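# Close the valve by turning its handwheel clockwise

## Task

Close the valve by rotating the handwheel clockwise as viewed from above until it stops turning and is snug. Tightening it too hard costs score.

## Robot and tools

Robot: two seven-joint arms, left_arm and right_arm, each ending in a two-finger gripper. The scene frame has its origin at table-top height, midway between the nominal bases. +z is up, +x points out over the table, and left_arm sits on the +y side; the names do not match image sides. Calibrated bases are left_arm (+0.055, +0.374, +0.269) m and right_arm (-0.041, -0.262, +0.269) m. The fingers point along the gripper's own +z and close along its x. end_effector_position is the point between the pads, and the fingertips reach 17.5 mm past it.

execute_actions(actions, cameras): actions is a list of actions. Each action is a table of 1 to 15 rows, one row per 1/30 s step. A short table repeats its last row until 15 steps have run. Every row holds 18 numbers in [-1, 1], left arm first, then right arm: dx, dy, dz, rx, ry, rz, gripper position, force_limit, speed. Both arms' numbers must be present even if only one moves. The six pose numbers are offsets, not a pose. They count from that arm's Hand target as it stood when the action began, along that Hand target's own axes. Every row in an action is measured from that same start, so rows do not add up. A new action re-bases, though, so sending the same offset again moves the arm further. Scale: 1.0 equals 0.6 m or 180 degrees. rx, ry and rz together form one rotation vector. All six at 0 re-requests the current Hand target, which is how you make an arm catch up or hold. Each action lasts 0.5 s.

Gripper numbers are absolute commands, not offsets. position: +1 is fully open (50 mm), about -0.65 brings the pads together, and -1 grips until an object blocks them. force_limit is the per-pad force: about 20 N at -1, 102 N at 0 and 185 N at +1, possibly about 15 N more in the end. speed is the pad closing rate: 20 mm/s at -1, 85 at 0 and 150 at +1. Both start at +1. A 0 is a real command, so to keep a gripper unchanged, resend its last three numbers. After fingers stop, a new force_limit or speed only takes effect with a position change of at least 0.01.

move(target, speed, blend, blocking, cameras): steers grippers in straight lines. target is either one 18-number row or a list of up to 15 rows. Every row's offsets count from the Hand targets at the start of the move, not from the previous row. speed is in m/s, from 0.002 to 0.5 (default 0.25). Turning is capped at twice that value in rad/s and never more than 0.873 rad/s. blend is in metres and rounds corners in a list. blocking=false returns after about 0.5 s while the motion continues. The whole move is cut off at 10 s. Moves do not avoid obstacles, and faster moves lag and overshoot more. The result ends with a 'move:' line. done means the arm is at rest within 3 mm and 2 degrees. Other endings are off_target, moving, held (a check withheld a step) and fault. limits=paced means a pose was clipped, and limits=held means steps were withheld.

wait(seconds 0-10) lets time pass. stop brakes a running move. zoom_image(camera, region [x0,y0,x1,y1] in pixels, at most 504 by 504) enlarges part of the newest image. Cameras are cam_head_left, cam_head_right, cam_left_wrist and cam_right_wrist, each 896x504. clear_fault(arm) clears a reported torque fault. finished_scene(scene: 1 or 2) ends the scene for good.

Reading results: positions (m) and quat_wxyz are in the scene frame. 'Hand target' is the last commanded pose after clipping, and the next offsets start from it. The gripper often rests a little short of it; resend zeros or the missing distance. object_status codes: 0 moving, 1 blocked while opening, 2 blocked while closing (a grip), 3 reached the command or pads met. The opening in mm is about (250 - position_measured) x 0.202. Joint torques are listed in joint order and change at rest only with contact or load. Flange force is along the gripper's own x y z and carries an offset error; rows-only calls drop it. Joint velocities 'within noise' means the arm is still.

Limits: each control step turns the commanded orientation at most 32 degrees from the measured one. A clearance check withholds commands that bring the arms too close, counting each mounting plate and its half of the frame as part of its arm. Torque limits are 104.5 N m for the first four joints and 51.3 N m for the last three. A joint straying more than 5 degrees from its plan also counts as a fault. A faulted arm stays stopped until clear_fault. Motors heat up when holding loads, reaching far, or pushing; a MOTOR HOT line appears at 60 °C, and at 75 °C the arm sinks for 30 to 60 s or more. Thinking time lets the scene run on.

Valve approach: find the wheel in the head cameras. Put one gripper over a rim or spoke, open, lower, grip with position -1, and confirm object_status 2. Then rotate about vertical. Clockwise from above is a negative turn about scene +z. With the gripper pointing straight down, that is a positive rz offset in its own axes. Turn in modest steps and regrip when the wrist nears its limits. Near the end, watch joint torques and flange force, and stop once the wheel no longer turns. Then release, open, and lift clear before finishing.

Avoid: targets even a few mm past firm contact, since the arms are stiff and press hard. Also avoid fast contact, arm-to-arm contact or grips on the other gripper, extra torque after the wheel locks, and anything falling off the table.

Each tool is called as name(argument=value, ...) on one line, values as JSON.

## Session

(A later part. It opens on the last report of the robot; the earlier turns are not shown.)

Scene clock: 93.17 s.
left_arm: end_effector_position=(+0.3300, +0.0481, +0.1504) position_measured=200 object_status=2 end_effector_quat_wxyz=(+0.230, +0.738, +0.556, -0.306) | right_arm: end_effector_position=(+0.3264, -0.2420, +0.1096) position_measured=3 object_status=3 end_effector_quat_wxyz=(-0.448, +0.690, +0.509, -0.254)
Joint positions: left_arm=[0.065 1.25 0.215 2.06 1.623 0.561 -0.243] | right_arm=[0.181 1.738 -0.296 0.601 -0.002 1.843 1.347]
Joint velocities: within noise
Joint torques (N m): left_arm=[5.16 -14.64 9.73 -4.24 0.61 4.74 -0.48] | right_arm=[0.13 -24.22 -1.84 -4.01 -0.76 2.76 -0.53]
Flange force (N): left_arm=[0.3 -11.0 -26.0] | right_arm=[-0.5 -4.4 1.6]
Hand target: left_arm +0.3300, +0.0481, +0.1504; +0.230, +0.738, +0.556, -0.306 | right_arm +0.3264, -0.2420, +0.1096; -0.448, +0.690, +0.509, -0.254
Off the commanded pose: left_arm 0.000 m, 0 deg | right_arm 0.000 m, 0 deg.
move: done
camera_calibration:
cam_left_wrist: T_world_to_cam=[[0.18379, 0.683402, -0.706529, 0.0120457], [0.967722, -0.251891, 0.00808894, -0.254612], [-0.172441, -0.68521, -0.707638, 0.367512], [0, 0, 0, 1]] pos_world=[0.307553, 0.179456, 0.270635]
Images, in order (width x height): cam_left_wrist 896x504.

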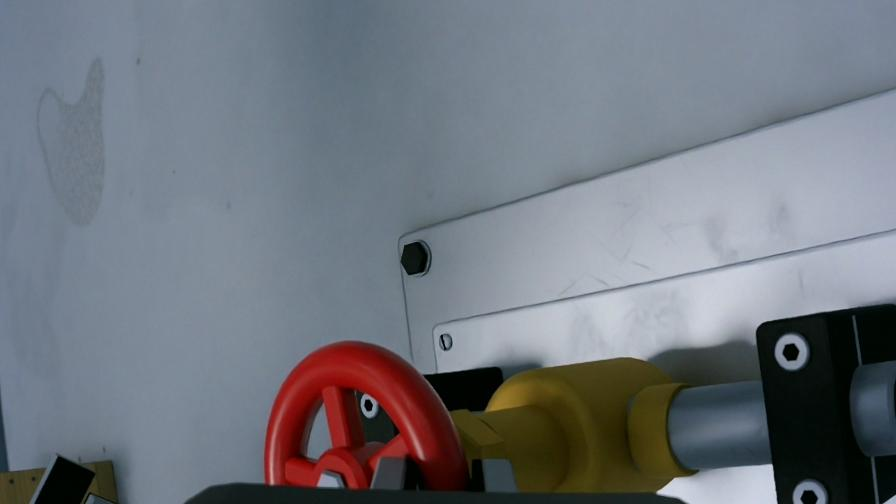

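move(target=[[-0.00069,0.01117,0.00069,0.03928,0,0.03928,-1,0,-1,0,0,0,0,0,0,1,1,1],[-0.00274,0.0220,0.00274,0.07856,0,0.07856,-1,0,-1,0,0,0,0,0,0,1,1,1],[-0.00609,0.03217,0.00609,0.11785,0,0.11785,-1,0,-1,0,0,0,0,0,0,1,1,1],[-0.01064,0.04135,0.01064,0.15713,0,0.15713,-1,0,-1,0,0,0,0,0,0,1,1,1]], speed=0.15, blend=0.002, cameras=["cam_left_wrist"])

Scene clock: 96.23 s.
left_arm: end_effector_position=(+0.3513, +0.0326, +0.1504) position_measured=200 object_status=2 end_effector_quat_wxyz=(+0.112, +0.884, +0.270, -0.366) | right_arm: end_effector_position=(+0.3264, -0.2420, +0.1096) position_measured=3 object_status=3 end_effector_quat_wxyz=(-0.448, +0.690, +0.509, -0.254)
Joint positions: left_arm=[0.378 1.288 -0.01 1.431 0.716 1.071 0.394] | right_arm=[0.181 1.738 -0.296 0.601 -0.002 1.843 1.347]
Joint velocities: within noise
Joint torques (N m): left_arm=[6.51 -15.78 7.24 -7.15 4.18 -1.4 -0.35] | right_arm=[0.15 -24.18 -1.92 -4.02 -0.8 2.72 -0.58]
Flange force (N): left_arm=[-12.0 -21.0 -23.0] | right_arm=[-0.6 -4.4 1.5]
Hand target: left_arm +0.3513, +0.0326, +0.1504; +0.112, +0.884, +0.270, -0.366 | right_arm +0.3264, -0.2420, +0.1097; -0.448, +0.690, +0.509, -0.254
Off the commanded pose: left_arm 0.000 m, 0 deg | right_arm 0.000 m, 0 deg.
move: done
camera_calibration:
cam_left_wrist: T_world_to_cam=[[0.579782, 0.405212, -0.706864, -0.111244], [0.579462, -0.814959, 0.00810772, -0.124388], [-0.57278, -0.414301, -0.707303, 0.492235], [0, 0, 0, 1]] pos_world=[0.418518, 0.14764, 0.270534]
Images, in order (width x height): cam_left_wrist 896x504.

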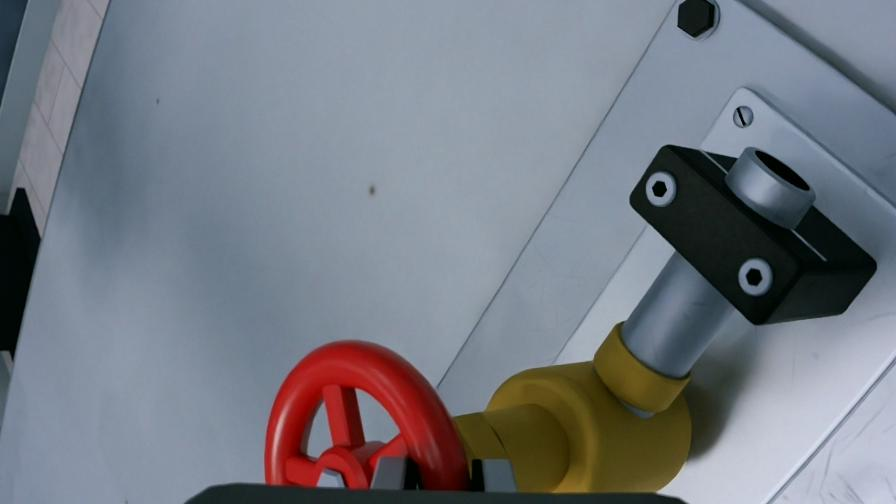

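move(target=[[-0.00069,0.01117,0.00069,0.03928,0,0.03928,-1,0,-1,0,0,0,0,0,0,1,1,1],[-0.00274,0.0220,0.00274,0.07856,0,0.07856,-1,0,-1,0,0,0,0,0,0,1,1,1],[-0.00609,0.03217,0.00609,0.11785,0,0.11785,-1,0,-1,0,0,0,0,0,0,1,1,1]], speed=0.12, blend=0.002, cameras=["cam_left_wrist"])

Scene clock: 99.07 s.
left_arm: end_effector_position=(+0.3578, +0.0137, +0.1503) position_measured=200 object_status=2 end_effector_quat_wxyz=(+0.013, +0.923, +0.032, -0.383) | right_arm: end_effector_position=(+0.3264, -0.2420, +0.1096) position_measured=3 object_status=3 end_effector_quat_wxyz=(-0.448, +0.690, +0.509, -0.254)
Joint positions: left_arm=[0.555 1.442 -0.028 0.926 0.432 1.477 0.404] | right_arm=[0.181 1.738 -0.296 0.601 -0.002 1.843 1.347]
Joint velocities: within noise
Joint torques (N m): left_arm=[5.13 -17.16 4.5 -9.42 3.8 -4.74 -0.34] | right_arm=[0.13 -24.17 -1.9 -3.95 -0.81 2.74 -0.61]
Flange force (N): left_arm=[-26.0 -22.5 -14.7] | right_arm=[-0.6 -4.1 1.2]
Hand target: left_arm +0.3578, +0.0137, +0.1503; +0.013, +0.923, +0.032, -0.383 | right_arm +0.3264, -0.2420, +0.1096; -0.448, +0.690, +0.509, -0.254
Off the commanded pose: left_arm 0.000 m, 0 deg | right_arm 0.000 m, 0 deg.
move: done
camera_calibration:
cam_left_wrist: T_world_to_cam=[[0.704641, 0.0608062, -0.706954, -0.147237], [0.0942858, -0.99551, 0.00835194, 0.0324298], [-0.703272, -0.0725408, -0.70721, 0.530103], [0, 0, 0, 1]] pos_world=[0.473498, 0.0796912, 0.270533]
Images, in order (width x height): cam_left_wrist 896x504.

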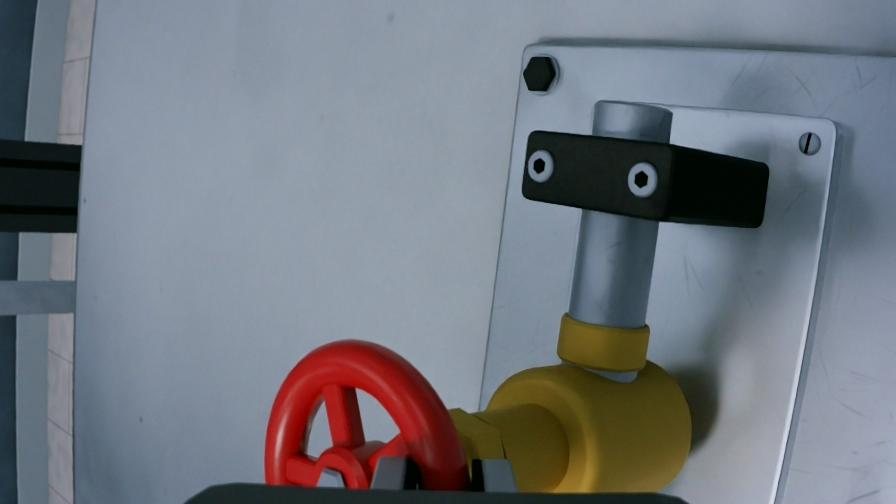

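move(target=[[-0.00119,0.01117,0.00069,0.03928,0,0.03928,-1,0,-1,0,0,0,0,0,0,1,1,1],[-0.00324,0.0220,0.00274,0.07856,0,0.07856,-1,0,-1,0,0,0,0,0,0,1,1,1],[-0.00689,0.03217,0.00609,0.11785,0,0.11785,-1,0,-1,0,0,0,0,0,0,1,1,1]], speed=0.12, blend=0.002, cameras=["cam_left_wrist"])

Scene clock: 101.90 s.
left_arm: end_effector_position=(+0.3536, -0.0060, +0.1507) position_measured=200 object_status=2 end_effector_quat_wxyz=(-0.086, +0.900, -0.208, -0.373) | right_arm: end_effector_position=(+0.3264, -0.2420, +0.1096) position_measured=3 object_status=3 end_effector_quat_wxyz=(-0.448, +0.690, +0.509, -0.254)
Joint positions: left_arm=[0.741 1.649 -0.035 0.38 0.224 1.879 0.252] | right_arm=[0.181 1.738 -0.296 0.601 -0.002 1.843 1.347]
Joint velocities: within noise
Joint torques (N m): left_arm=[6.55 -20.11 5.26 -9.48 4.58 -3.66 -0.37] | right_arm=[0.15 -24.19 -1.87 -3.99 -0.78 2.74 -0.6]
Flange force (N): left_arm=no reading | right_arm=[-0.6 -4.3 1.5]
Hand target: left_arm +0.3536, -0.0060, +0.1507; -0.086, +0.900, -0.208, -0.373 | right_arm +0.3264, -0.2420, +0.1096; -0.448, +0.690, +0.509, -0.254
Off the commanded pose: left_arm 0.000 m, 0 deg | right_arm 0.000 m, 0 deg.
move: done
camera_calibration:
cam_left_wrist: T_world_to_cam=[[0.640494, -0.299939, -0.706968, -0.122389], [-0.416187, -0.909237, 0.00870005, 0.194236], [-0.645411, 0.288659, -0.707192, 0.507709], [0, 0, 0, 1]] pos_world=[0.486909, -0.00665727, 0.270833]
Images, in order (width x height): cam_left_wrist 896x504.

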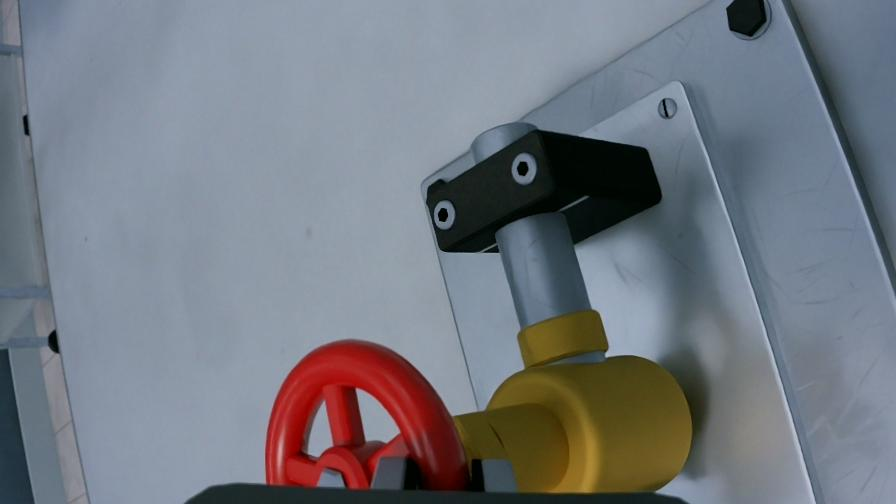

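move(target=[[0,0,0,0,0,0,0,0,1,0,0,0,0,0,0,1,1,1],[0.0013,0,-0.0417,0,0,0,0,0,1,0,0,0,0,0,0,1,1,1]], speed=0.15, cameras=[])

move(target=[[-0.0089,-0.0469,0.0089,-0.11785,0,-0.11785,0,0,1,0,0,0,0,0,0,1,1,1],[-0.0332,-0.0812,0.0332,-0.2357,0,-0.2357,0,0,1,0,0,0,0,0,0,1,1,1],[-0.0663,-0.0938,0.0663,-0.3535,0,-0.3535,0,0,1,0,0,0,0,0,0,1,1,1],[-0.0995,-0.0812,0.0995,-0.4714,0,-0.4714,0,0,1,0,0,0,0,0,0,1,1,1],[-0.1178,-0.0590,0.1178,-0.5539,0,-0.5539,0,0,1,0,0,0,0,0,0,1,1,1]], speed=0.3, blend=0.003, cameras=["cam_left_wrist"])

move(target=[[0,0,0.0417,0,0,0,0,0,1,0,0,0,0,0,0,1,1,1],[0,0,0.0417,0,0,0,-1,0,-1,0,0,0,0,0,0,1,1,1]], speed=0.06, cameras=["cam_left_wrist"])

Scene clock: 104.17 s.
left_arm: end_effector_position=(+0.3698, -0.0138, +0.1679) position_measured=152 object_status=3 end_effector_quat_wxyz=(-0.086, +0.900, -0.208, -0.372) | right_arm: end_effector_position=(+0.3264, -0.2420, +0.1096) position_measured=3 object_status=3 end_effector_quat_wxyz=(-0.448, +0.690, +0.509, -0.254)
Joint positions: left_arm=[0.73 1.746 -0.022 0.086 0.224 2.07 0.294] | right_arm=[0.181 1.738 -0.296 0.601 -0.002 1.843 1.347]
Joint velocities: within noise
Joint torques (N m): left_arm=[-0.08 -27.15 0.7 -8.41 0.43 2.75 -0.13] | right_arm=[0.11 -24.17 -1.89 -4.02 -0.82 2.79 -0.6]
Flange force (N): left_arm=no reading | right_arm=[-0.8 -4.8 1.9]
Hand target: left_arm +0.3700, -0.0140, +0.1678; -0.086, +0.900, -0.208, -0.373 | right_arm +0.3264, -0.2420, +0.1097; -0.448, +0.690, +0.509, -0.254
Off the commanded pose: left_arm 0.000 m, 0 deg | right_arm 0.000 m, 0 deg.
move: done
No camera images: "cameras" was empty.

Scene clock: 109.03 s.
left_arm: end_effector_position=(+0.2960, +0.0616, +0.1676) position_measured=152 object_status=3 end_effector_quat_wxyz=(+0.322, +0.497, +0.779, -0.207) | right_arm: end_effector_position=(+0.3264, -0.2420, +0.1096) position_measured=3 object_status=3 end_effector_quat_wxyz=(-0.448, +0.690, +0.509, -0.254)
Joint positions: left_arm=[0.284 1.512 0.211 2.578 2.769 1.478 -0.772] | right_arm=[0.181 1.738 -0.296 0.601 -0.002 1.843 1.347]
Joint velocities: within noise
Joint torques (N m): left_arm=[-0.15 -14.14 3.07 5.01 -1.78 2.11 -0.14] | right_arm=[0.1 -24.18 -1.97 -4.01 -0.79 2.77 -0.57]
Flange force (N): left_arm=[-5.0 0.0 -1.2] | right_arm=[-0.8 -4.6 1.7]
Hand target: left_arm +0.2958, +0.0617, +0.1679; +0.322, +0.497, +0.779, -0.206 | right_arm +0.3264, -0.2420, +0.1096; -0.448, +0.690, +0.509, -0.254
Off the commanded pose: left_arm 0.000 m, 0 deg | right_arm 0.000 m, 0 deg.
joint sent to its limit (left arm) — joint 4 (elbow), upper limit, where the elbow is as bent as it goes. The joint targets still meet the commanded pose.
move: done
camera_calibration:
cam_left_wrist: T_world_to_cam=[[-0.309712, 0.636535, -0.706329, 0.170293], [0.89614, 0.443718, 0.00693314, -0.239975], [0.317824, -0.630823, -0.707849, 0.234641], [0, 0, 0, 1]] pos_world=[0.193218, 0.1461, 0.288037]
Images, in order (width x height): cam_left_wrist 896x504.

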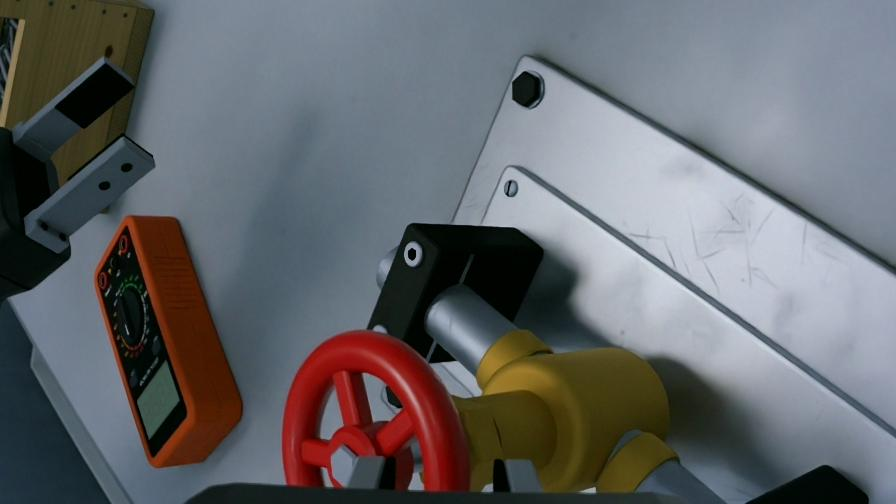

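Scene clock: 110.50 s.
left_arm: end_effector_position=(+0.3032, +0.0457, +0.1501) position_measured=200 object_status=0 end_effector_quat_wxyz=(+0.322, +0.497, +0.779, -0.206) | right_arm: end_effector_position=(+0.3264, -0.2420, +0.1096) position_measured=3 object_status=3 end_effector_quat_wxyz=(-0.448, +0.690, +0.509, -0.254)
Joint positions: left_arm=[0.311 1.519 0.238 2.505 2.804 1.424 -0.747] | right_arm=[0.181 1.738 -0.296 0.601 -0.002 1.843 1.347]
Joint velocities: within noise
Joint torques (N m): left_arm=[1.06 -15.38 4.75 2.86 -2.59 2.46 -0.52] | right_arm=[0.11 -24.16 -1.9 -4.03 -0.79 2.74 -0.57]
Flange force (N): left_arm=[-1.3 0.8 -6.8] | right_arm=[-0.7 -4.7 1.7]
Hand target: left_arm +0.3032, +0.0457, +0.1502; +0.322, +0.497, +0.779, -0.206 | right_arm +0.3264, -0.2420, +0.1097; -0.448, +0.690, +0.509, -0.254
Off the commanded pose: left_arm 0.000 m, 0 deg | right_arm 0.000 m, 0 deg.
move: done
camera_calibration:
cam_left_wrist: T_world_to_cam=[[-0.309761, 0.636602, -0.706248, 0.170258], [0.895594, 0.444798, 0.00812554, -0.23933], [0.31931, -0.629995, -0.707918, 0.209413], [0, 0, 0, 1]] pos_world=[0.200214, 0.129996, 0.270436]
Images, in order (width x height): cam_left_wrist 896x504.

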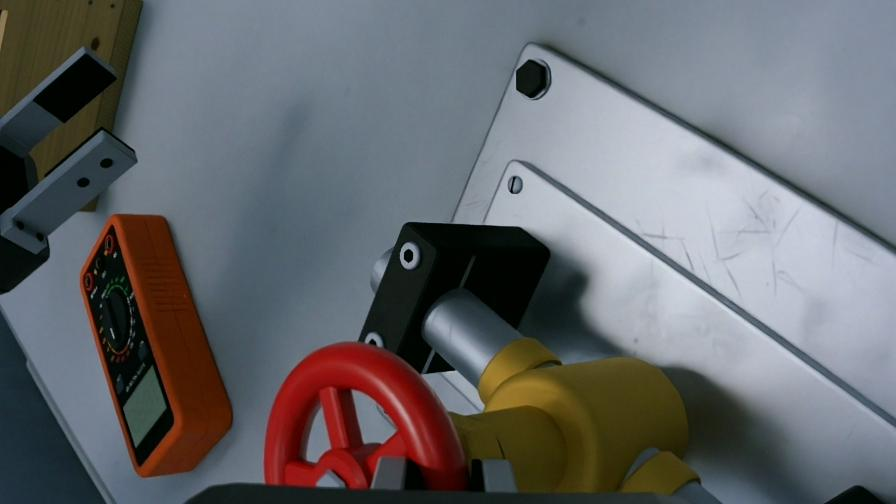

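move(target=[[-0.00069,0.01117,0.00069,0.03928,0,0.03928,-1,0,-1,0,0,0,0,0,0,1,1,1],[-0.00274,0.0220,0.00274,0.07856,0,0.07856,-1,0,-1,0,0,0,0,0,0,1,1,1],[-0.00609,0.03217,0.00609,0.11785,0,0.11785,-1,0,-1,0,0,0,0,0,0,1,1,1]], speed=0.15, blend=0.002, cameras=[])

move(target=[[-0.00069,0.01117,0.00069,0.03928,0,0.03928,-1,0,-1,0,0,0,0,0,0,1,1,1],[-0.00274,0.0220,0.00274,0.07856,0,0.07856,-1,0,-1,0,0,0,0,0,0,1,1,1]], speed=0.15, blend=0.002, cameras=["cam_left_wrist"])

Scene clock: 113.37 s.
left_arm: end_effector_position=(+0.3229, +0.0492, +0.1501) position_measured=200 object_status=2 end_effector_quat_wxyz=(+0.258, +0.681, +0.624, -0.282) | right_arm: end_effector_position=(+0.3264, -0.2420, +0.1096) position_measured=3 object_status=3 end_effector_quat_wxyz=(-0.448, +0.690, +0.509, -0.254)
Joint positions: left_arm=[0.088 1.281 0.184 2.209 2.073 0.696 -0.571] | right_arm=[0.181 1.738 -0.296 0.601 -0.002 1.843 1.347]
Joint velocities: within noise
Joint torques (N m): left_arm=[4.3 -16.79 11 -3.23 -1.2 6.23 -0.47] | right_arm=[0.12 -24.16 -2.01 -3.96 -0.79 2.76 -0.55]
Flange force (N): left_arm=[6.1 -7.1 -21.5] | right_arm=[-0.6 -4.2 1.4]
Hand target: left_arm +0.3229, +0.0492, +0.1501; +0.258, +0.681, +0.624, -0.282 | right_arm +0.3264, -0.2420, +0.1096; -0.448, +0.690, +0.509, -0.254
Off the commanded pose: left_arm 0.000 m, 0 deg | right_arm 0.000 m, 0 deg.
move: done
No camera images: "cameras" was empty.

Scene clock: 115.00 s.
left_arm: end_effector_position=(+0.3359, +0.0457, +0.1501) position_measured=200 object_status=2 end_effector_quat_wxyz=(+0.205, +0.779, +0.496, -0.323) | right_arm: end_effector_position=(+0.3264, -0.2420, +0.1096) position_measured=3 object_status=3 end_effector_quat_wxyz=(-0.448, +0.690, +0.509, -0.254)
Joint positions: left_arm=[0.09 1.241 0.213 1.926 1.226 0.577 0.075] | right_arm=[0.181 1.738 -0.296 0.601 -0.002 1.843 1.347]
Joint velocities: within noise
Joint torques (N m): left_arm=[6.56 -17.06 13.61 -5.8 2.57 5.59 -0.31] | right_arm=[0.13 -24.14 -1.9 -4.01 -0.77 2.81 -0.55]
Flange force (N): left_arm=[5.1 -18.7 -24.2] | right_arm=[-0.7 -4.9 1.9]
Hand target: left_arm +0.3359, +0.0457, +0.1502; +0.205, +0.779, +0.496, -0.323 | right_arm +0.3264, -0.2420, +0.1097; -0.448, +0.690, +0.509, -0.254
Off the commanded pose: left_arm 0.000 m, 0 deg | right_arm 0.000 m, 0 deg.
move: done
camera_calibration:
cam_left_wrist: T_world_to_cam=[[0.288296, 0.64616, -0.706656, -0.0208484], [0.916404, -0.400175, 0.00795012, -0.236825], [-0.277649, -0.649875, -0.707513, 0.400395], [0, 0, 0, 1]] pos_world=[0.334207, 0.178907, 0.270435]
Images, in order (width x height): cam_left_wrist 896x504.

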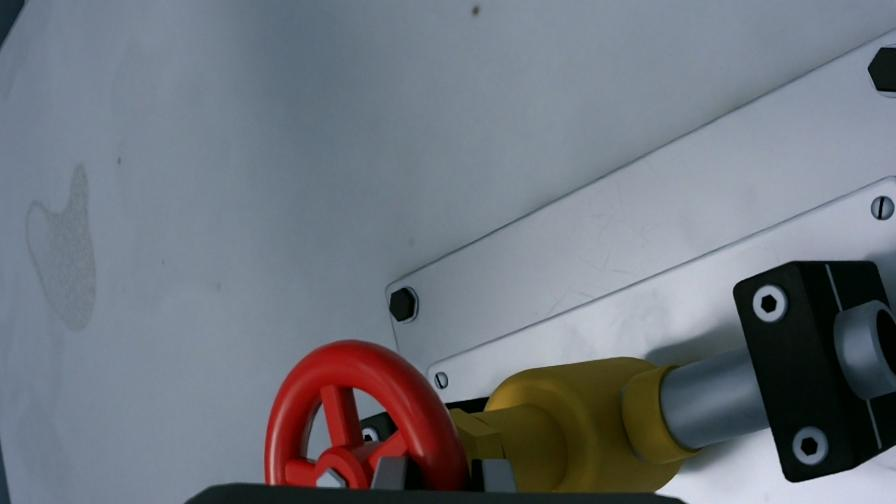

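move(target=[[-0.00069,0.01117,0.00069,0.03928,0,0.03928,-1,0,-1,0,0,0,0,0,0,1,1,1],[-0.00274,0.0220,0.00274,0.07856,0,0.07856,-1,0,-1,0,0,0,0,0,0,1,1,1]], speed=0.12, blend=0.002, cameras=[])

move(target=[[-0.00069,0.01117,0.00069,0.03928,0,0.03928,-1,0,-1,0,0,0,0,0,0,1,1,1],[-0.00274,0.0220,0.00274,0.07856,0,0.07856,-1,0,-1,0,0,0,0,0,0,1,1,1]], speed=0.12, blend=0.002, cameras=[])

move(target=[[-0.00069,0.01117,0.00069,0.03928,0,0.03928,-1,0,-1,0,0,0,0,0,0,1,1,1],[-0.00274,0.0220,0.00274,0.07856,0,0.07856,-1,0,-1,0,0,0,0,0,0,1,1,1]], speed=0.12, blend=0.002, cameras=["cam_left_wrist"])

Scene clock: 117.43 s.
left_arm: end_effector_position=(+0.3468, +0.0380, +0.1501) position_measured=200 object_status=2 end_effector_quat_wxyz=(+0.146, +0.854, +0.353, -0.354) | right_arm: end_effector_position=(+0.3264, -0.2420, +0.1096) position_measured=3 object_status=3 end_effector_quat_wxyz=(-0.448, +0.690, +0.509, -0.254)
Joint positions: left_arm=[0.283 1.253 0.057 1.609 0.826 0.896 0.357] | right_arm=[0.181 1.738 -0.296 0.601 -0.002 1.843 1.347]
Joint velocities: within noise
Joint torques (N m): left_arm=[6.72 -18.58 10.58 -7.11 4.8 1.44 -0.22] | right_arm=[0.13 -24.14 -1.99 -4.03 -0.76 2.76 -0.53]
Flange force (N): left_arm=[-2.4 -21.9 -20.2] | right_arm=[-0.7 -4.8 1.8]
Hand target: left_arm +0.3468, +0.0380, +0.1501; +0.146, +0.854, +0.353, -0.354 | right_arm +0.3264, -0.2420, +0.1096; -0.448, +0.690, +0.509, -0.254
Off the commanded pose: left_arm 0.000 m, 0 deg | right_arm 0.000 m, 0 deg.
move: done
No camera images: "cameras" was empty.

Scene clock: 119.27 s.
left_arm: end_effector_position=(+0.3545, +0.0270, +0.1501) position_measured=200 object_status=2 end_effector_quat_wxyz=(+0.083, +0.902, +0.200, -0.374) | right_arm: end_effector_position=(+0.3264, -0.2420, +0.1096) position_measured=3 object_status=3 end_effector_quat_wxyz=(-0.448, +0.690, +0.509, -0.254)
Joint positions: left_arm=[0.416 1.329 0.008 1.281 0.589 1.182 0.436] | right_arm=[0.181 1.738 -0.296 0.601 -0.002 1.843 1.347]
Joint velocities: within noise
Joint torques (N m): left_arm=[6.14 -19.74 8.09 -8.39 5.26 -1.18 -0.21] | right_arm=[0.14 -24.16 -1.97 -4.04 -0.77 2.75 -0.57]
Flange force (N): left_arm=[-10.6 -23.3 -15.0] | right_arm=[-0.7 -4.8 1.8]
Hand target: left_arm +0.3545, +0.0270, +0.1501; +0.083, +0.902, +0.200, -0.374 | right_arm +0.3264, -0.2420, +0.1096; -0.448, +0.690, +0.509, -0.254
Off the commanded pose: left_arm 0.000 m, 0 deg | right_arm 0.000 m, 0 deg.
move: done
No camera images: "cameras" was empty.

Scene clock: 121.10 s.
left_arm: end_effector_position=(+0.3580, +0.0141, +0.1501) position_measured=200 object_status=2 end_effector_quat_wxyz=(+0.016, +0.923, +0.040, -0.383) | right_arm: end_effector_position=(+0.3264, -0.2420, +0.1096) position_measured=3 object_status=3 end_effector_quat_wxyz=(-0.448, +0.690, +0.509, -0.254)
Joint positions: left_arm=[0.537 1.437 0.002 0.942 0.411 1.457 0.422] | right_arm=[0.181 1.738 -0.296 0.601 -0.002 1.843 1.347]
Joint velocities: within noise
Joint torques (N m): left_arm=[4.82 -21.12 5.65 -10.27 4.64 -3.57 -0.21] | right_arm=[0.16 -24.18 -1.96 -4.05 -0.8 2.78 -0.55]
Flange force (N): left_arm=[-20.9 -23.3 -8.7] | right_arm=[-0.7 -4.9 1.9]
Hand target: left_arm +0.3580, +0.0140, +0.1501; +0.016, +0.923, +0.040, -0.383 | right_arm +0.3264, -0.2420, +0.1096; -0.448, +0.690, +0.509, -0.254
Off the commanded pose: left_arm 0.000 m, 0 deg | right_arm 0.000 m, 0 deg.
move: done
camera_calibration:
cam_left_wrist: T_world_to_cam=[[0.703458, 0.0731286, -0.706965, -0.147325], [0.111687, -0.993708, 0.00834359, 0.0265823], [-0.701907, -0.0848281, -0.7072, 0.529848], [0, 0, 0, 1]] pos_world=[0.472572, 0.0821347, 0.270333]
Images, in order (width x height): cam_left_wrist 896x504.

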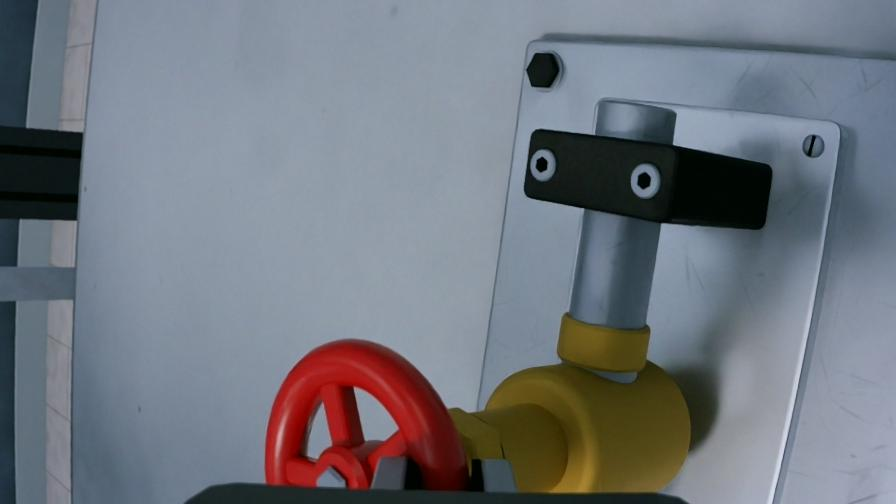

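move(target=[[-0.00119,0.01117,0.00069,0.03928,0,0.03928,-1,0,-1,0,0,0,0,0,0,1,1,1],[-0.00324,0.0220,0.00274,0.07856,0,0.07856,-1,0,-1,0,0,0,0,0,0,1,1,1],[-0.00689,0.03217,0.00609,0.11785,0,0.11785,-1,0,-1,0,0,0,0,0,0,1,1,1]], speed=0.12, blend=0.002, cameras=["cam_left_wrist"])

Scene clock: 124.07 s.
left_arm: end_effector_position=(+0.3541, -0.0057, +0.1505) position_measured=200 object_status=2 end_effector_quat_wxyz=(-0.083, +0.902, -0.200, -0.374) | right_arm: end_effector_position=(+0.3264, -0.2420, +0.1096) position_measured=3 object_status=3 end_effector_quat_wxyz=(-0.448, +0.690, +0.509, -0.254)
Joint positions: left_arm=[0.73 1.643 -0.003 0.395 0.202 1.866 0.267] | right_arm=[0.181 1.738 -0.296 0.601 -0.002 1.843 1.347]
Joint velocities: within noise
Joint torques (N m): left_arm=[6.05 -24.7 5.65 -10.95 4.88 -2.94 -0.24] | right_arm=[0.12 -24.21 -1.9 -4.01 -0.82 2.75 -0.57]
Flange force (N): left_arm=no reading | right_arm=[-0.7 -4.4 1.6]
Hand target: left_arm +0.3541, -0.0057, +0.1505; -0.083, +0.902, -0.200, -0.374 | right_arm +0.3264, -0.2420, +0.1096; -0.448, +0.690, +0.509, -0.254
Off the commanded pose: left_arm 0.000 m, 0 deg | right_arm 0.000 m, 0 deg.
move: done
camera_calibration:
cam_left_wrist: T_world_to_cam=[[0.645687, -0.288636, -0.70695, -0.124545], [-0.400127, -0.916418, 0.00870562, 0.188998], [-0.650374, 0.277249, -0.70721, 0.509503], [0, 0, 0, 1]] pos_world=[0.487408, -0.00400606, 0.270633]
Images, in order (width x height): cam_left_wrist 896x504.

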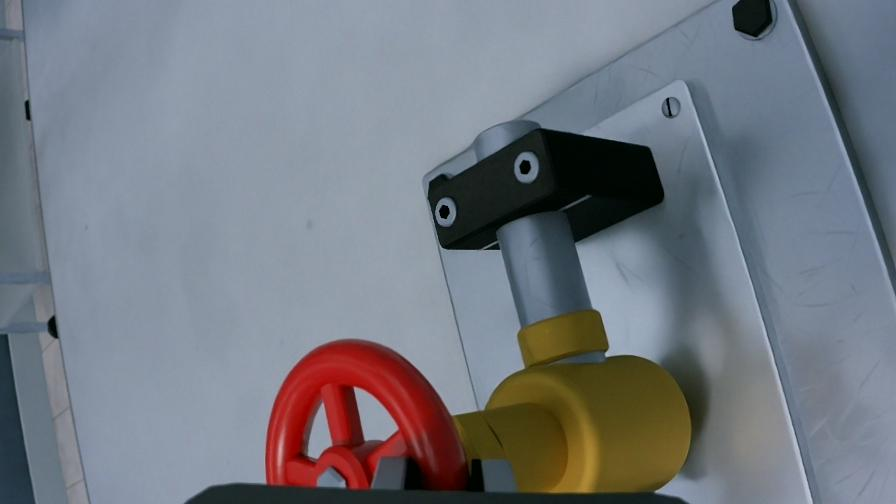

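move(target=[[0,0,0,0,0,0,0,0,1,0,0,0,0,0,0,1,1,1],[0.0008,0,-0.0417,0,0,0,0,0,1,0,0,0,0,0,0,1,1,1]], speed=0.15, cameras=[])

move(target=[[-0.0089,-0.0469,0.0089,-0.11785,0,-0.11785,0,0,1,0,0,0,0,0,0,1,1,1],[-0.0332,-0.0812,0.0332,-0.2357,0,-0.2357,0,0,1,0,0,0,0,0,0,1,1,1],[-0.0663,-0.0938,0.0663,-0.3535,0,-0.3535,0,0,1,0,0,0,0,0,0,1,1,1],[-0.0995,-0.0812,0.0995,-0.4714,0,-0.4714,0,0,1,0,0,0,0,0,0,1,1,1],[-0.1171,-0.0603,0.1171,-0.5500,0,-0.5500,0,0,1,0,0,0,0,0,0,1,1,1]], speed=0.3, blend=0.003, cameras=["cam_left_wrist"])

move(target=[[0,0,0.0417,0,0,0,0,0,1,0,0,0,0,0,0,1,1,1],[0,0,0.0417,0,0,0,-1,0,-1,0,0,0,0,0,0,1,1,1]], speed=0.06, cameras=["cam_left_wrist"])

move(target=[[-0.00069,0.01117,0.00069,0.03928,0,0.03928,-1,0,-1,0,0,0,0,0,0,1,1,1],[-0.00274,0.0220,0.00274,0.07856,0,0.07856,-1,0,-1,0,0,0,0,0,0,1,1,1]], speed=0.12, blend=0.002, cameras=[])

Scene clock: 126.63 s.
left_arm: end_effector_position=(+0.3704, -0.0132, +0.1679) position_measured=152 object_status=3 end_effector_quat_wxyz=(-0.083, +0.902, -0.200, -0.373) | right_arm: end_effector_position=(+0.3264, -0.2420, +0.1096) position_measured=3 object_status=3 end_effector_quat_wxyz=(-0.448, +0.690, +0.509, -0.254)
Joint positions: left_arm=[0.722 1.728 0.008 0.13 0.201 2.043 0.301] | right_arm=[0.181 1.738 -0.296 0.601 -0.002 1.843 1.347]
Joint velocities: within noise
Joint torques (N m): left_arm=[-0.1 -27.11 0.81 -8.37 0.49 2.76 -0.14] | right_arm=[0.03 -24.16 -1.93 -3.98 -0.8 2.78 -0.58]
Flange force (N): left_arm=no reading | right_arm=[-0.8 -4.6 1.6]
Hand target: left_arm +0.3705, -0.0133, +0.1678; -0.083, +0.902, -0.200, -0.374 | right_arm +0.3264, -0.2420, +0.1096; -0.448, +0.690, +0.509, -0.254
Off the commanded pose: left_arm 0.000 m, 0 deg | right_arm 0.000 m, 0 deg.
move: done
No camera images: "cameras" was empty.

Scene clock: 131.50 s.
left_arm: end_effector_position=(+0.2960, +0.0614, +0.1676) position_measured=152 object_status=3 end_effector_quat_wxyz=(+0.322, +0.497, +0.779, -0.207) | right_arm: end_effector_position=(+0.3264, -0.2420, +0.1096) position_measured=3 object_status=3 end_effector_quat_wxyz=(-0.448, +0.690, +0.509, -0.254)
Joint positions: left_arm=[0.27 1.517 0.227 2.578 2.775 1.472 -0.792] | right_arm=[0.181 1.738 -0.296 0.601 -0.002 1.843 1.347]
Joint velocities: within noise
Joint torques (N m): left_arm=[-0.17 -14.05 3.2 5.07 -1.82 2.07 -0.15] | right_arm=[0.11 -24.17 -1.89 -4 -0.81 2.77 -0.6]
Flange force (N): left_arm=[-5.1 0.1 -1.2] | right_arm=[-0.7 -4.6 1.7]
Hand target: left_arm +0.2958, +0.0615, +0.1679; +0.322, +0.497, +0.779, -0.206 | right_arm +0.3264, -0.2420, +0.1096; -0.448, +0.690, +0.509, -0.254
Off the commanded pose: left_arm 0.000 m, 0 deg | right_arm 0.000 m, 0 deg.
joint sent to its limit (left arm) — joint 4 (elbow), upper limit, where the elbow is as bent as it goes. The joint targets still meet the commanded pose.
move: done
camera_calibration:
cam_left_wrist: T_world_to_cam=[[-0.309851, 0.636442, -0.706352, 0.170531], [0.89606, 0.44388, 0.00687937, -0.239834], [0.317914, -0.630802, -0.707827, 0.234425], [0, 0, 0, 1]] pos_world=[0.193218, 0.1458, 0.288037]
Images, in order (width x height): cam_left_wrist 896x504.

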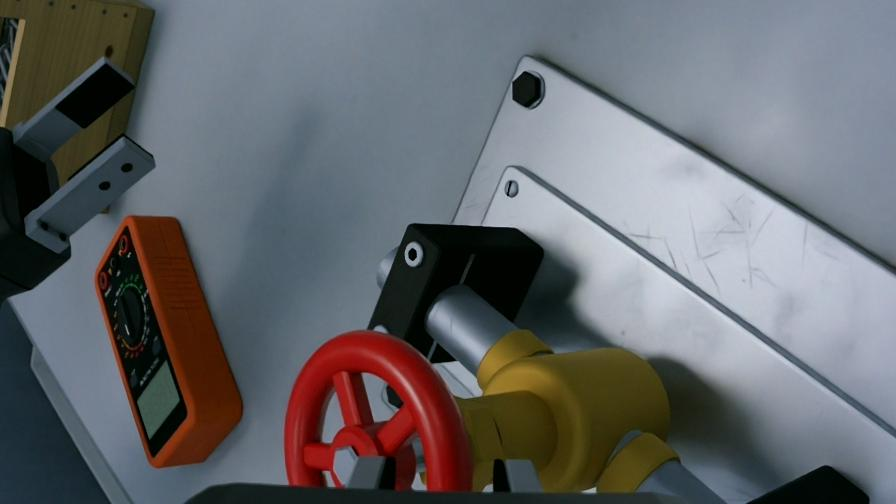

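Scene clock: 132.97 s.
left_arm: end_effector_position=(+0.3032, +0.0455, +0.1501) position_measured=200 object_status=2 end_effector_quat_wxyz=(+0.322, +0.497, +0.779, -0.206) | right_arm: end_effector_position=(+0.3264, -0.2420, +0.1096) position_measured=3 object_status=3 end_effector_quat_wxyz=(-0.448, +0.690, +0.509, -0.254)
Joint positions: left_arm=[0.297 1.525 0.253 2.505 2.81 1.42 -0.767] | right_arm=[0.181 1.738 -0.296 0.601 -0.002 1.843 1.347]
Joint velocities: within noise
Joint torques (N m): left_arm=[1.52 -17.25 6.85 2.79 -3.92 3.44 -0.49] | right_arm=[0.12 -24.15 -1.87 -4 -0.77 2.77 -0.54]
Flange force (N): left_arm=[3.6 1.4 -5.0] | right_arm=[-0.6 -4.6 1.6]
Hand target: left_arm +0.3033, +0.0455, +0.1502; +0.322, +0.497, +0.779, -0.206 | right_arm +0.3264, -0.2420, +0.1096; -0.448, +0.690, +0.509, -0.254
Off the commanded pose: left_arm 0.000 m, 0 deg | right_arm 0.000 m, 0 deg.
move: done
camera_calibration:
cam_left_wrist: T_world_to_cam=[[-0.309958, 0.636586, -0.706176, 0.170377], [0.895495, 0.444998, 0.00809103, -0.239148], [0.319397, -0.629869, -0.70799, 0.209305], [0, 0, 0, 1]] pos_world=[0.200114, 0.129795, 0.270437]
Images, in order (width x height): cam_left_wrist 896x504.

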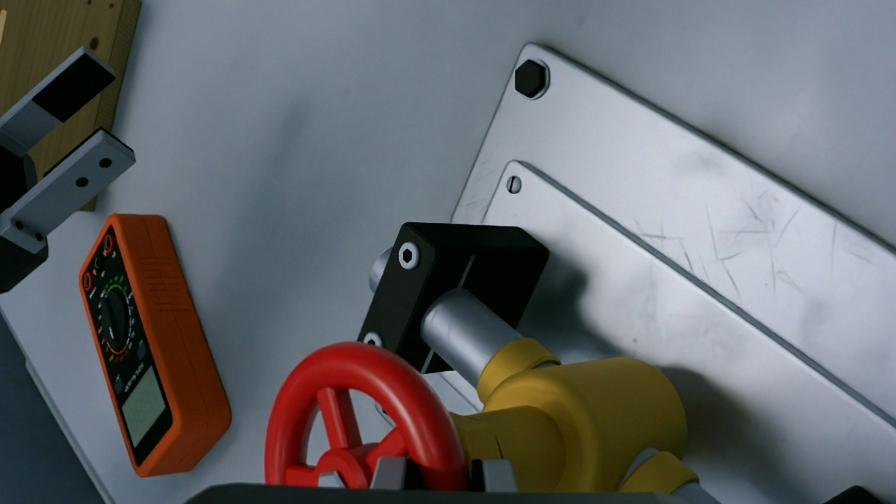

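Scene clock: 134.83 s.
left_arm: end_effector_position=(+0.3162, +0.0490, +0.1501) position_measured=200 object_status=2 end_effector_quat_wxyz=(+0.282, +0.624, +0.681, -0.259) | right_arm: end_effector_position=(+0.3264, -0.2420, +0.1096) position_measured=3 object_status=3 end_effector_quat_wxyz=(-0.448, +0.690, +0.509, -0.254)
Joint positions: left_arm=[0.143 1.336 0.16 2.331 2.361 0.912 -0.719] | right_arm=[0.181 1.738 -0.296 0.601 -0.002 1.843 1.347]
Joint velocities: within noise
Joint torques (N m): left_arm=[3.21 -18.95 11.2 -1.95 -3.24 6.34 -0.53] | right_arm=[0.11 -24.17 -1.95 -3.94 -0.81 2.75 -0.56]
Flange force (N): left_arm=[9.7 -4.6 -15.2] | right_arm=[-0.6 -4.1 1.3]
Hand target: left_arm +0.3162, +0.0490, +0.1502; +0.282, +0.624, +0.681, -0.259 | right_arm +0.3264, -0.2420, +0.1096; -0.448, +0.690, +0.509, -0.254
Off the commanded pose: left_arm 0.000 m, 0 deg | right_arm 0.000 m, 0 deg.
move: done
No camera images: "cameras" was empty.

move(target=[[-0.00069,0.01117,0.00069,0.03928,0,0.03928,-1,0,-1,0,0,0,0,0,0,1,1,1],[-0.00274,0.0220,0.00274,0.07856,0,0.07856,-1,0,-1,0,0,0,0,0,0,1,1,1]], speed=0.12, blend=0.002, cameras=[])

move(target=[[-0.00069,0.01117,0.00069,0.03928,0,0.03928,-1,0,-1,0,0,0,0,0,0,1,1,1],[-0.00274,0.0220,0.00274,0.07856,0,0.07856,-1,0,-1,0,0,0,0,0,0,1,1,1]], speed=0.12, blend=0.002, cameras=["cam_left_wrist"])

Scene clock: 137.23 s.
left_arm: end_effector_position=(+0.3296, +0.0478, +0.1502) position_measured=200 object_status=2 end_effector_quat_wxyz=(+0.233, +0.733, +0.562, -0.304) | right_arm: end_effector_position=(+0.3264, -0.2420, +0.1096) position_measured=3 object_status=3 end_effector_quat_wxyz=(-0.448, +0.690, +0.509, -0.254)
Joint positions: left_arm=[-0.011 1.276 0.311 2.075 1.668 0.465 -0.312] | right_arm=[0.181 1.738 -0.296 0.601 -0.002 1.843 1.347]
Joint velocities: within noise
Joint torques (N m): left_arm=[3.45 -24.73 18.9 -18.54 2.33 11.59 -1.35] | right_arm=[0.15 -24.26 -1.96 -3.98 -0.78 2.76 -0.53]
Flange force (N): left_arm=[11.6 -38.5 -30.2] | right_arm=[-0.5 -4.0 1.4]
Hand target: left_arm +0.3295, +0.0478, +0.1502; +0.233, +0.733, +0.562, -0.304 | right_arm +0.3264, -0.2420, +0.1096; -0.448, +0.690, +0.509, -0.254
Off the commanded pose: left_arm 0.000 m, 0 deg | right_arm 0.000 m, 0 deg.
move: done
No camera images: "cameras" was empty.

Scene clock: 139.07 s.
left_arm: end_effector_position=(+0.3417, +0.0421, +0.1501) position_measured=199 object_status=2 end_effector_quat_wxyz=(+0.176, +0.820, +0.426, -0.340) | right_arm: end_effector_position=(+0.3264, -0.2420, +0.1096) position_measured=3 object_status=3 end_effector_quat_wxyz=(-0.448, +0.690, +0.509, -0.254)
Joint positions: left_arm=[0.186 1.237 0.134 1.77 0.972 0.729 0.271] | right_arm=[0.181 1.738 -0.296 0.601 -0.002 1.843 1.347]
Joint velocities: within noise
Joint torques (N m): left_arm=[8.49 -33.99 24.75 -38.7 14.35 -1.7 -2.92] | right_arm=[0.11 -24.13 -1.95 -4 -0.78 2.75 -0.55]
Flange force (N): left_arm=[-1.1 -86.2 -42.2] | right_arm=[-0.7 -4.6 1.6]
Hand target: left_arm +0.3417, +0.0421, +0.1501; +0.176, +0.820, +0.426, -0.340 | right_arm +0.3264, -0.2420, +0.1096; -0.448, +0.690, +0.509, -0.254
Off the commanded pose: left_arm 0.000 m, 0 deg | right_arm 0.000 m, 0 deg.
move: done
camera_calibration:
cam_left_wrist: T_world_to_cam=[[0.395862, 0.586366, -0.706731, -0.0543989], [0.833209, -0.552901, 0.00797121, -0.208732], [-0.386078, -0.59201, -0.707438, 0.434266], [0, 0, 0, 1]] pos_world=[0.363112, 0.173579, 0.270435]
Images, in order (width x height): cam_left_wrist 896x504.

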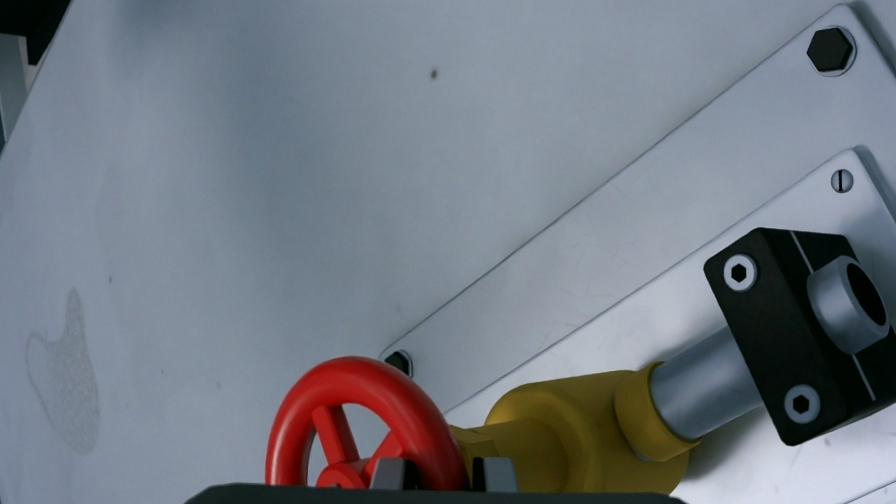

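move(target=[0,-0.0045,0,-0.0157,0,-0.0157,-1,0,-1,0,0,0,0,0,0,1,1,1], speed=0.08, cameras=["cam_left_wrist"])

Scene clock: 140.70 s.
left_arm: end_effector_position=(+0.3395, +0.0437, +0.1502) position_measured=200 object_status=2 end_effector_quat_wxyz=(+0.188, +0.804, +0.455, -0.333) | right_arm: end_effector_position=(+0.3264, -0.2420, +0.1096) position_measured=3 object_status=3 end_effector_quat_wxyz=(-0.448, +0.690, +0.509, -0.254)
Joint positions: left_arm=[0.144 1.236 0.169 1.833 1.052 0.661 0.213] | right_arm=[0.181 1.738 -0.296 0.601 -0.002 1.843 1.347]
Joint velocities: within noise
Joint torques (N m): left_arm=[5.89 -28.17 19.57 -22.95 8.81 3.51 -1.21] | right_arm=[0.1 -24.2 -1.86 -4 -0.79 2.75 -0.56]
Flange force (N): left_arm=[5.7 -53.5 -27.7] | right_arm=[-0.6 -4.4 1.6]
Hand target: left_arm +0.3395, +0.0437, +0.1501; +0.188, +0.804, +0.455, -0.333 | right_arm +0.3264, -0.2420, +0.1097; -0.448, +0.690, +0.509, -0.254
Off the commanded pose: left_arm 0.000 m, 0 deg | right_arm 0.000 m, 0 deg.
move: done
camera_calibration:
cam_left_wrist: T_world_to_cam=[[0.354243, 0.61253, -0.706625, -0.04152], [0.86967, -0.493567, 0.00813778, -0.221144], [-0.343782, -0.617413, -0.707542, 0.42114], [0, 0, 0, 1]] pos_world=[0.351811, 0.176301, 0.270435]
Images, in order (width x height): cam_left_wrist 896x504.

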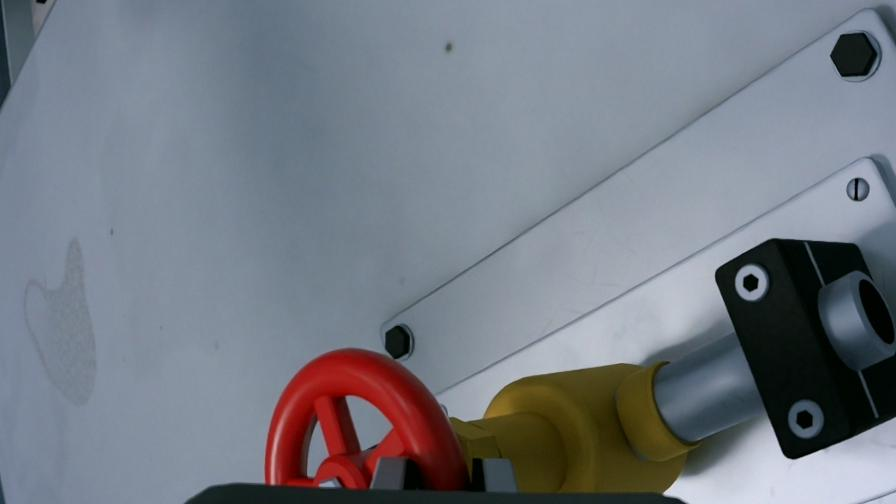

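move(target=[0,-0.0045,0,-0.0157,0,-0.0157,-1,0,-1,0,0,0,0,0,0,1,1,1], speed=0.08, cameras=["cam_left_wrist"])

move(target=[[0,0,0,0,0,0,0,0,0,0,0,0,0,0,0,1,1,1],[0,0,-0.0417,0,0,0,0,0,0,0,0,0,0,0,0,1,1,1]], speed=0.12, cameras=["cam_left_wrist"])

Scene clock: 143.60 s.
left_arm: end_effector_position=(+0.3372, +0.0451, +0.1502) position_measured=200 object_status=2 end_effector_quat_wxyz=(+0.200, +0.788, +0.482, -0.327) | right_arm: end_effector_position=(+0.3264, -0.2420, +0.1096) position_measured=3 object_status=3 end_effector_quat_wxyz=(-0.448, +0.690, +0.509, -0.254)
Joint positions: left_arm=[0.097 1.241 0.213 1.895 1.148 0.59 0.137] | right_arm=[0.181 1.738 -0.296 0.601 -0.002 1.843 1.347]
Joint velocities: within noise
Joint torques (N m): left_arm=[4.41 -21.76 14.61 -5.53 3.04 6.95 -0.1] | right_arm=[0.07 -24.17 -1.9 -4.02 -0.78 2.76 -0.57]
Flange force (N): left_arm=[10.1 -18.7 -10.5] | right_arm=[-0.7 -4.7 1.7]
Hand target: left_arm +0.3372, +0.0451, +0.1501; +0.200, +0.788, +0.482, -0.327 | right_arm +0.3264, -0.2420, +0.1096; -0.448, +0.690, +0.509, -0.254
Off the commanded pose: left_arm 0.000 m, 0 deg | right_arm 0.000 m, 0 deg.
move: done
camera_calibration:
cam_left_wrist: T_world_to_cam=[[0.310575, 0.635772, -0.706637, -0.0278607], [0.902002, -0.431656, 0.00807267, -0.232126], [-0.299892, -0.639896, -0.70753, 0.407401], [0, 0, 0, 1]] pos_world=[0.340208, 0.178208, 0.270435]
Images, in order (width x height): cam_left_wrist 896x504.

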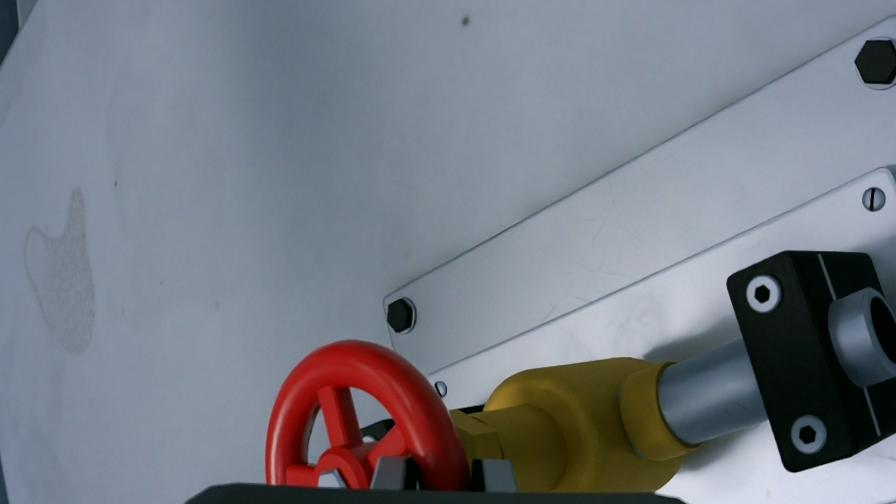

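Scene clock: 144.83 s.
left_arm: end_effector_position=(+0.3452, +0.0608, +0.1678) position_measured=152 object_status=3 end_effector_quat_wxyz=(+0.200, +0.788, +0.482, -0.327) | right_arm: end_effector_position=(+0.3264, -0.2420, +0.1096) position_measured=3 object_status=3 end_effector_quat_wxyz=(-0.448, +0.690, +0.509, -0.254)
Joint positions: left_arm=[0.08 1.191 0.182 1.906 1.098 0.638 0.177] | right_arm=[0.181 1.738 -0.296 0.601 -0.002 1.843 1.347]
Joint velocities: within noise
Joint torques (N m): left_arm=[-0.13 -18.3 3.73 -0.85 0.15 2.82 -0.15] | right_arm=[0.14 -24.16 -1.93 -4.06 -0.78 2.74 -0.57]
Flange force (N): left_arm=[-3.9 -4.2 0.0] | right_arm=[-0.7 -4.9 1.8]
Hand target: left_arm +0.3452, +0.0608, +0.1678; +0.200, +0.788, +0.482, -0.327 | right_arm +0.3264, -0.2420, +0.1097; -0.448, +0.690, +0.509, -0.254
Off the commanded pose: left_arm 0.000 m, 0 deg | right_arm 0.000 m, 0 deg.
move: done
camera_calibration:
cam_left_wrist: T_world_to_cam=[[0.31052, 0.63575, -0.706682, -0.0278468], [0.901961, -0.431746, 0.00791625, -0.232589], [-0.300074, -0.639857, -0.707487, 0.432478], [0, 0, 0, 1]] pos_world=[0.348208, 0.194008, 0.288135]
Images, in order (width x height): cam_left_wrist 896x504.

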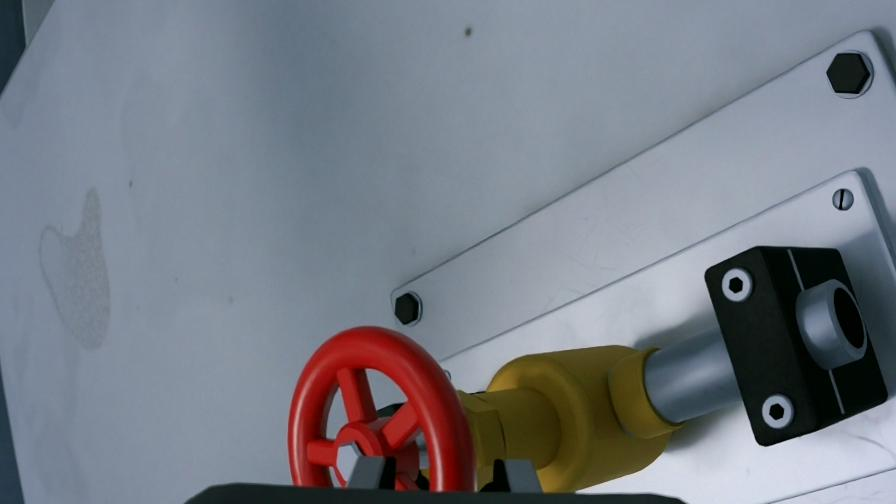

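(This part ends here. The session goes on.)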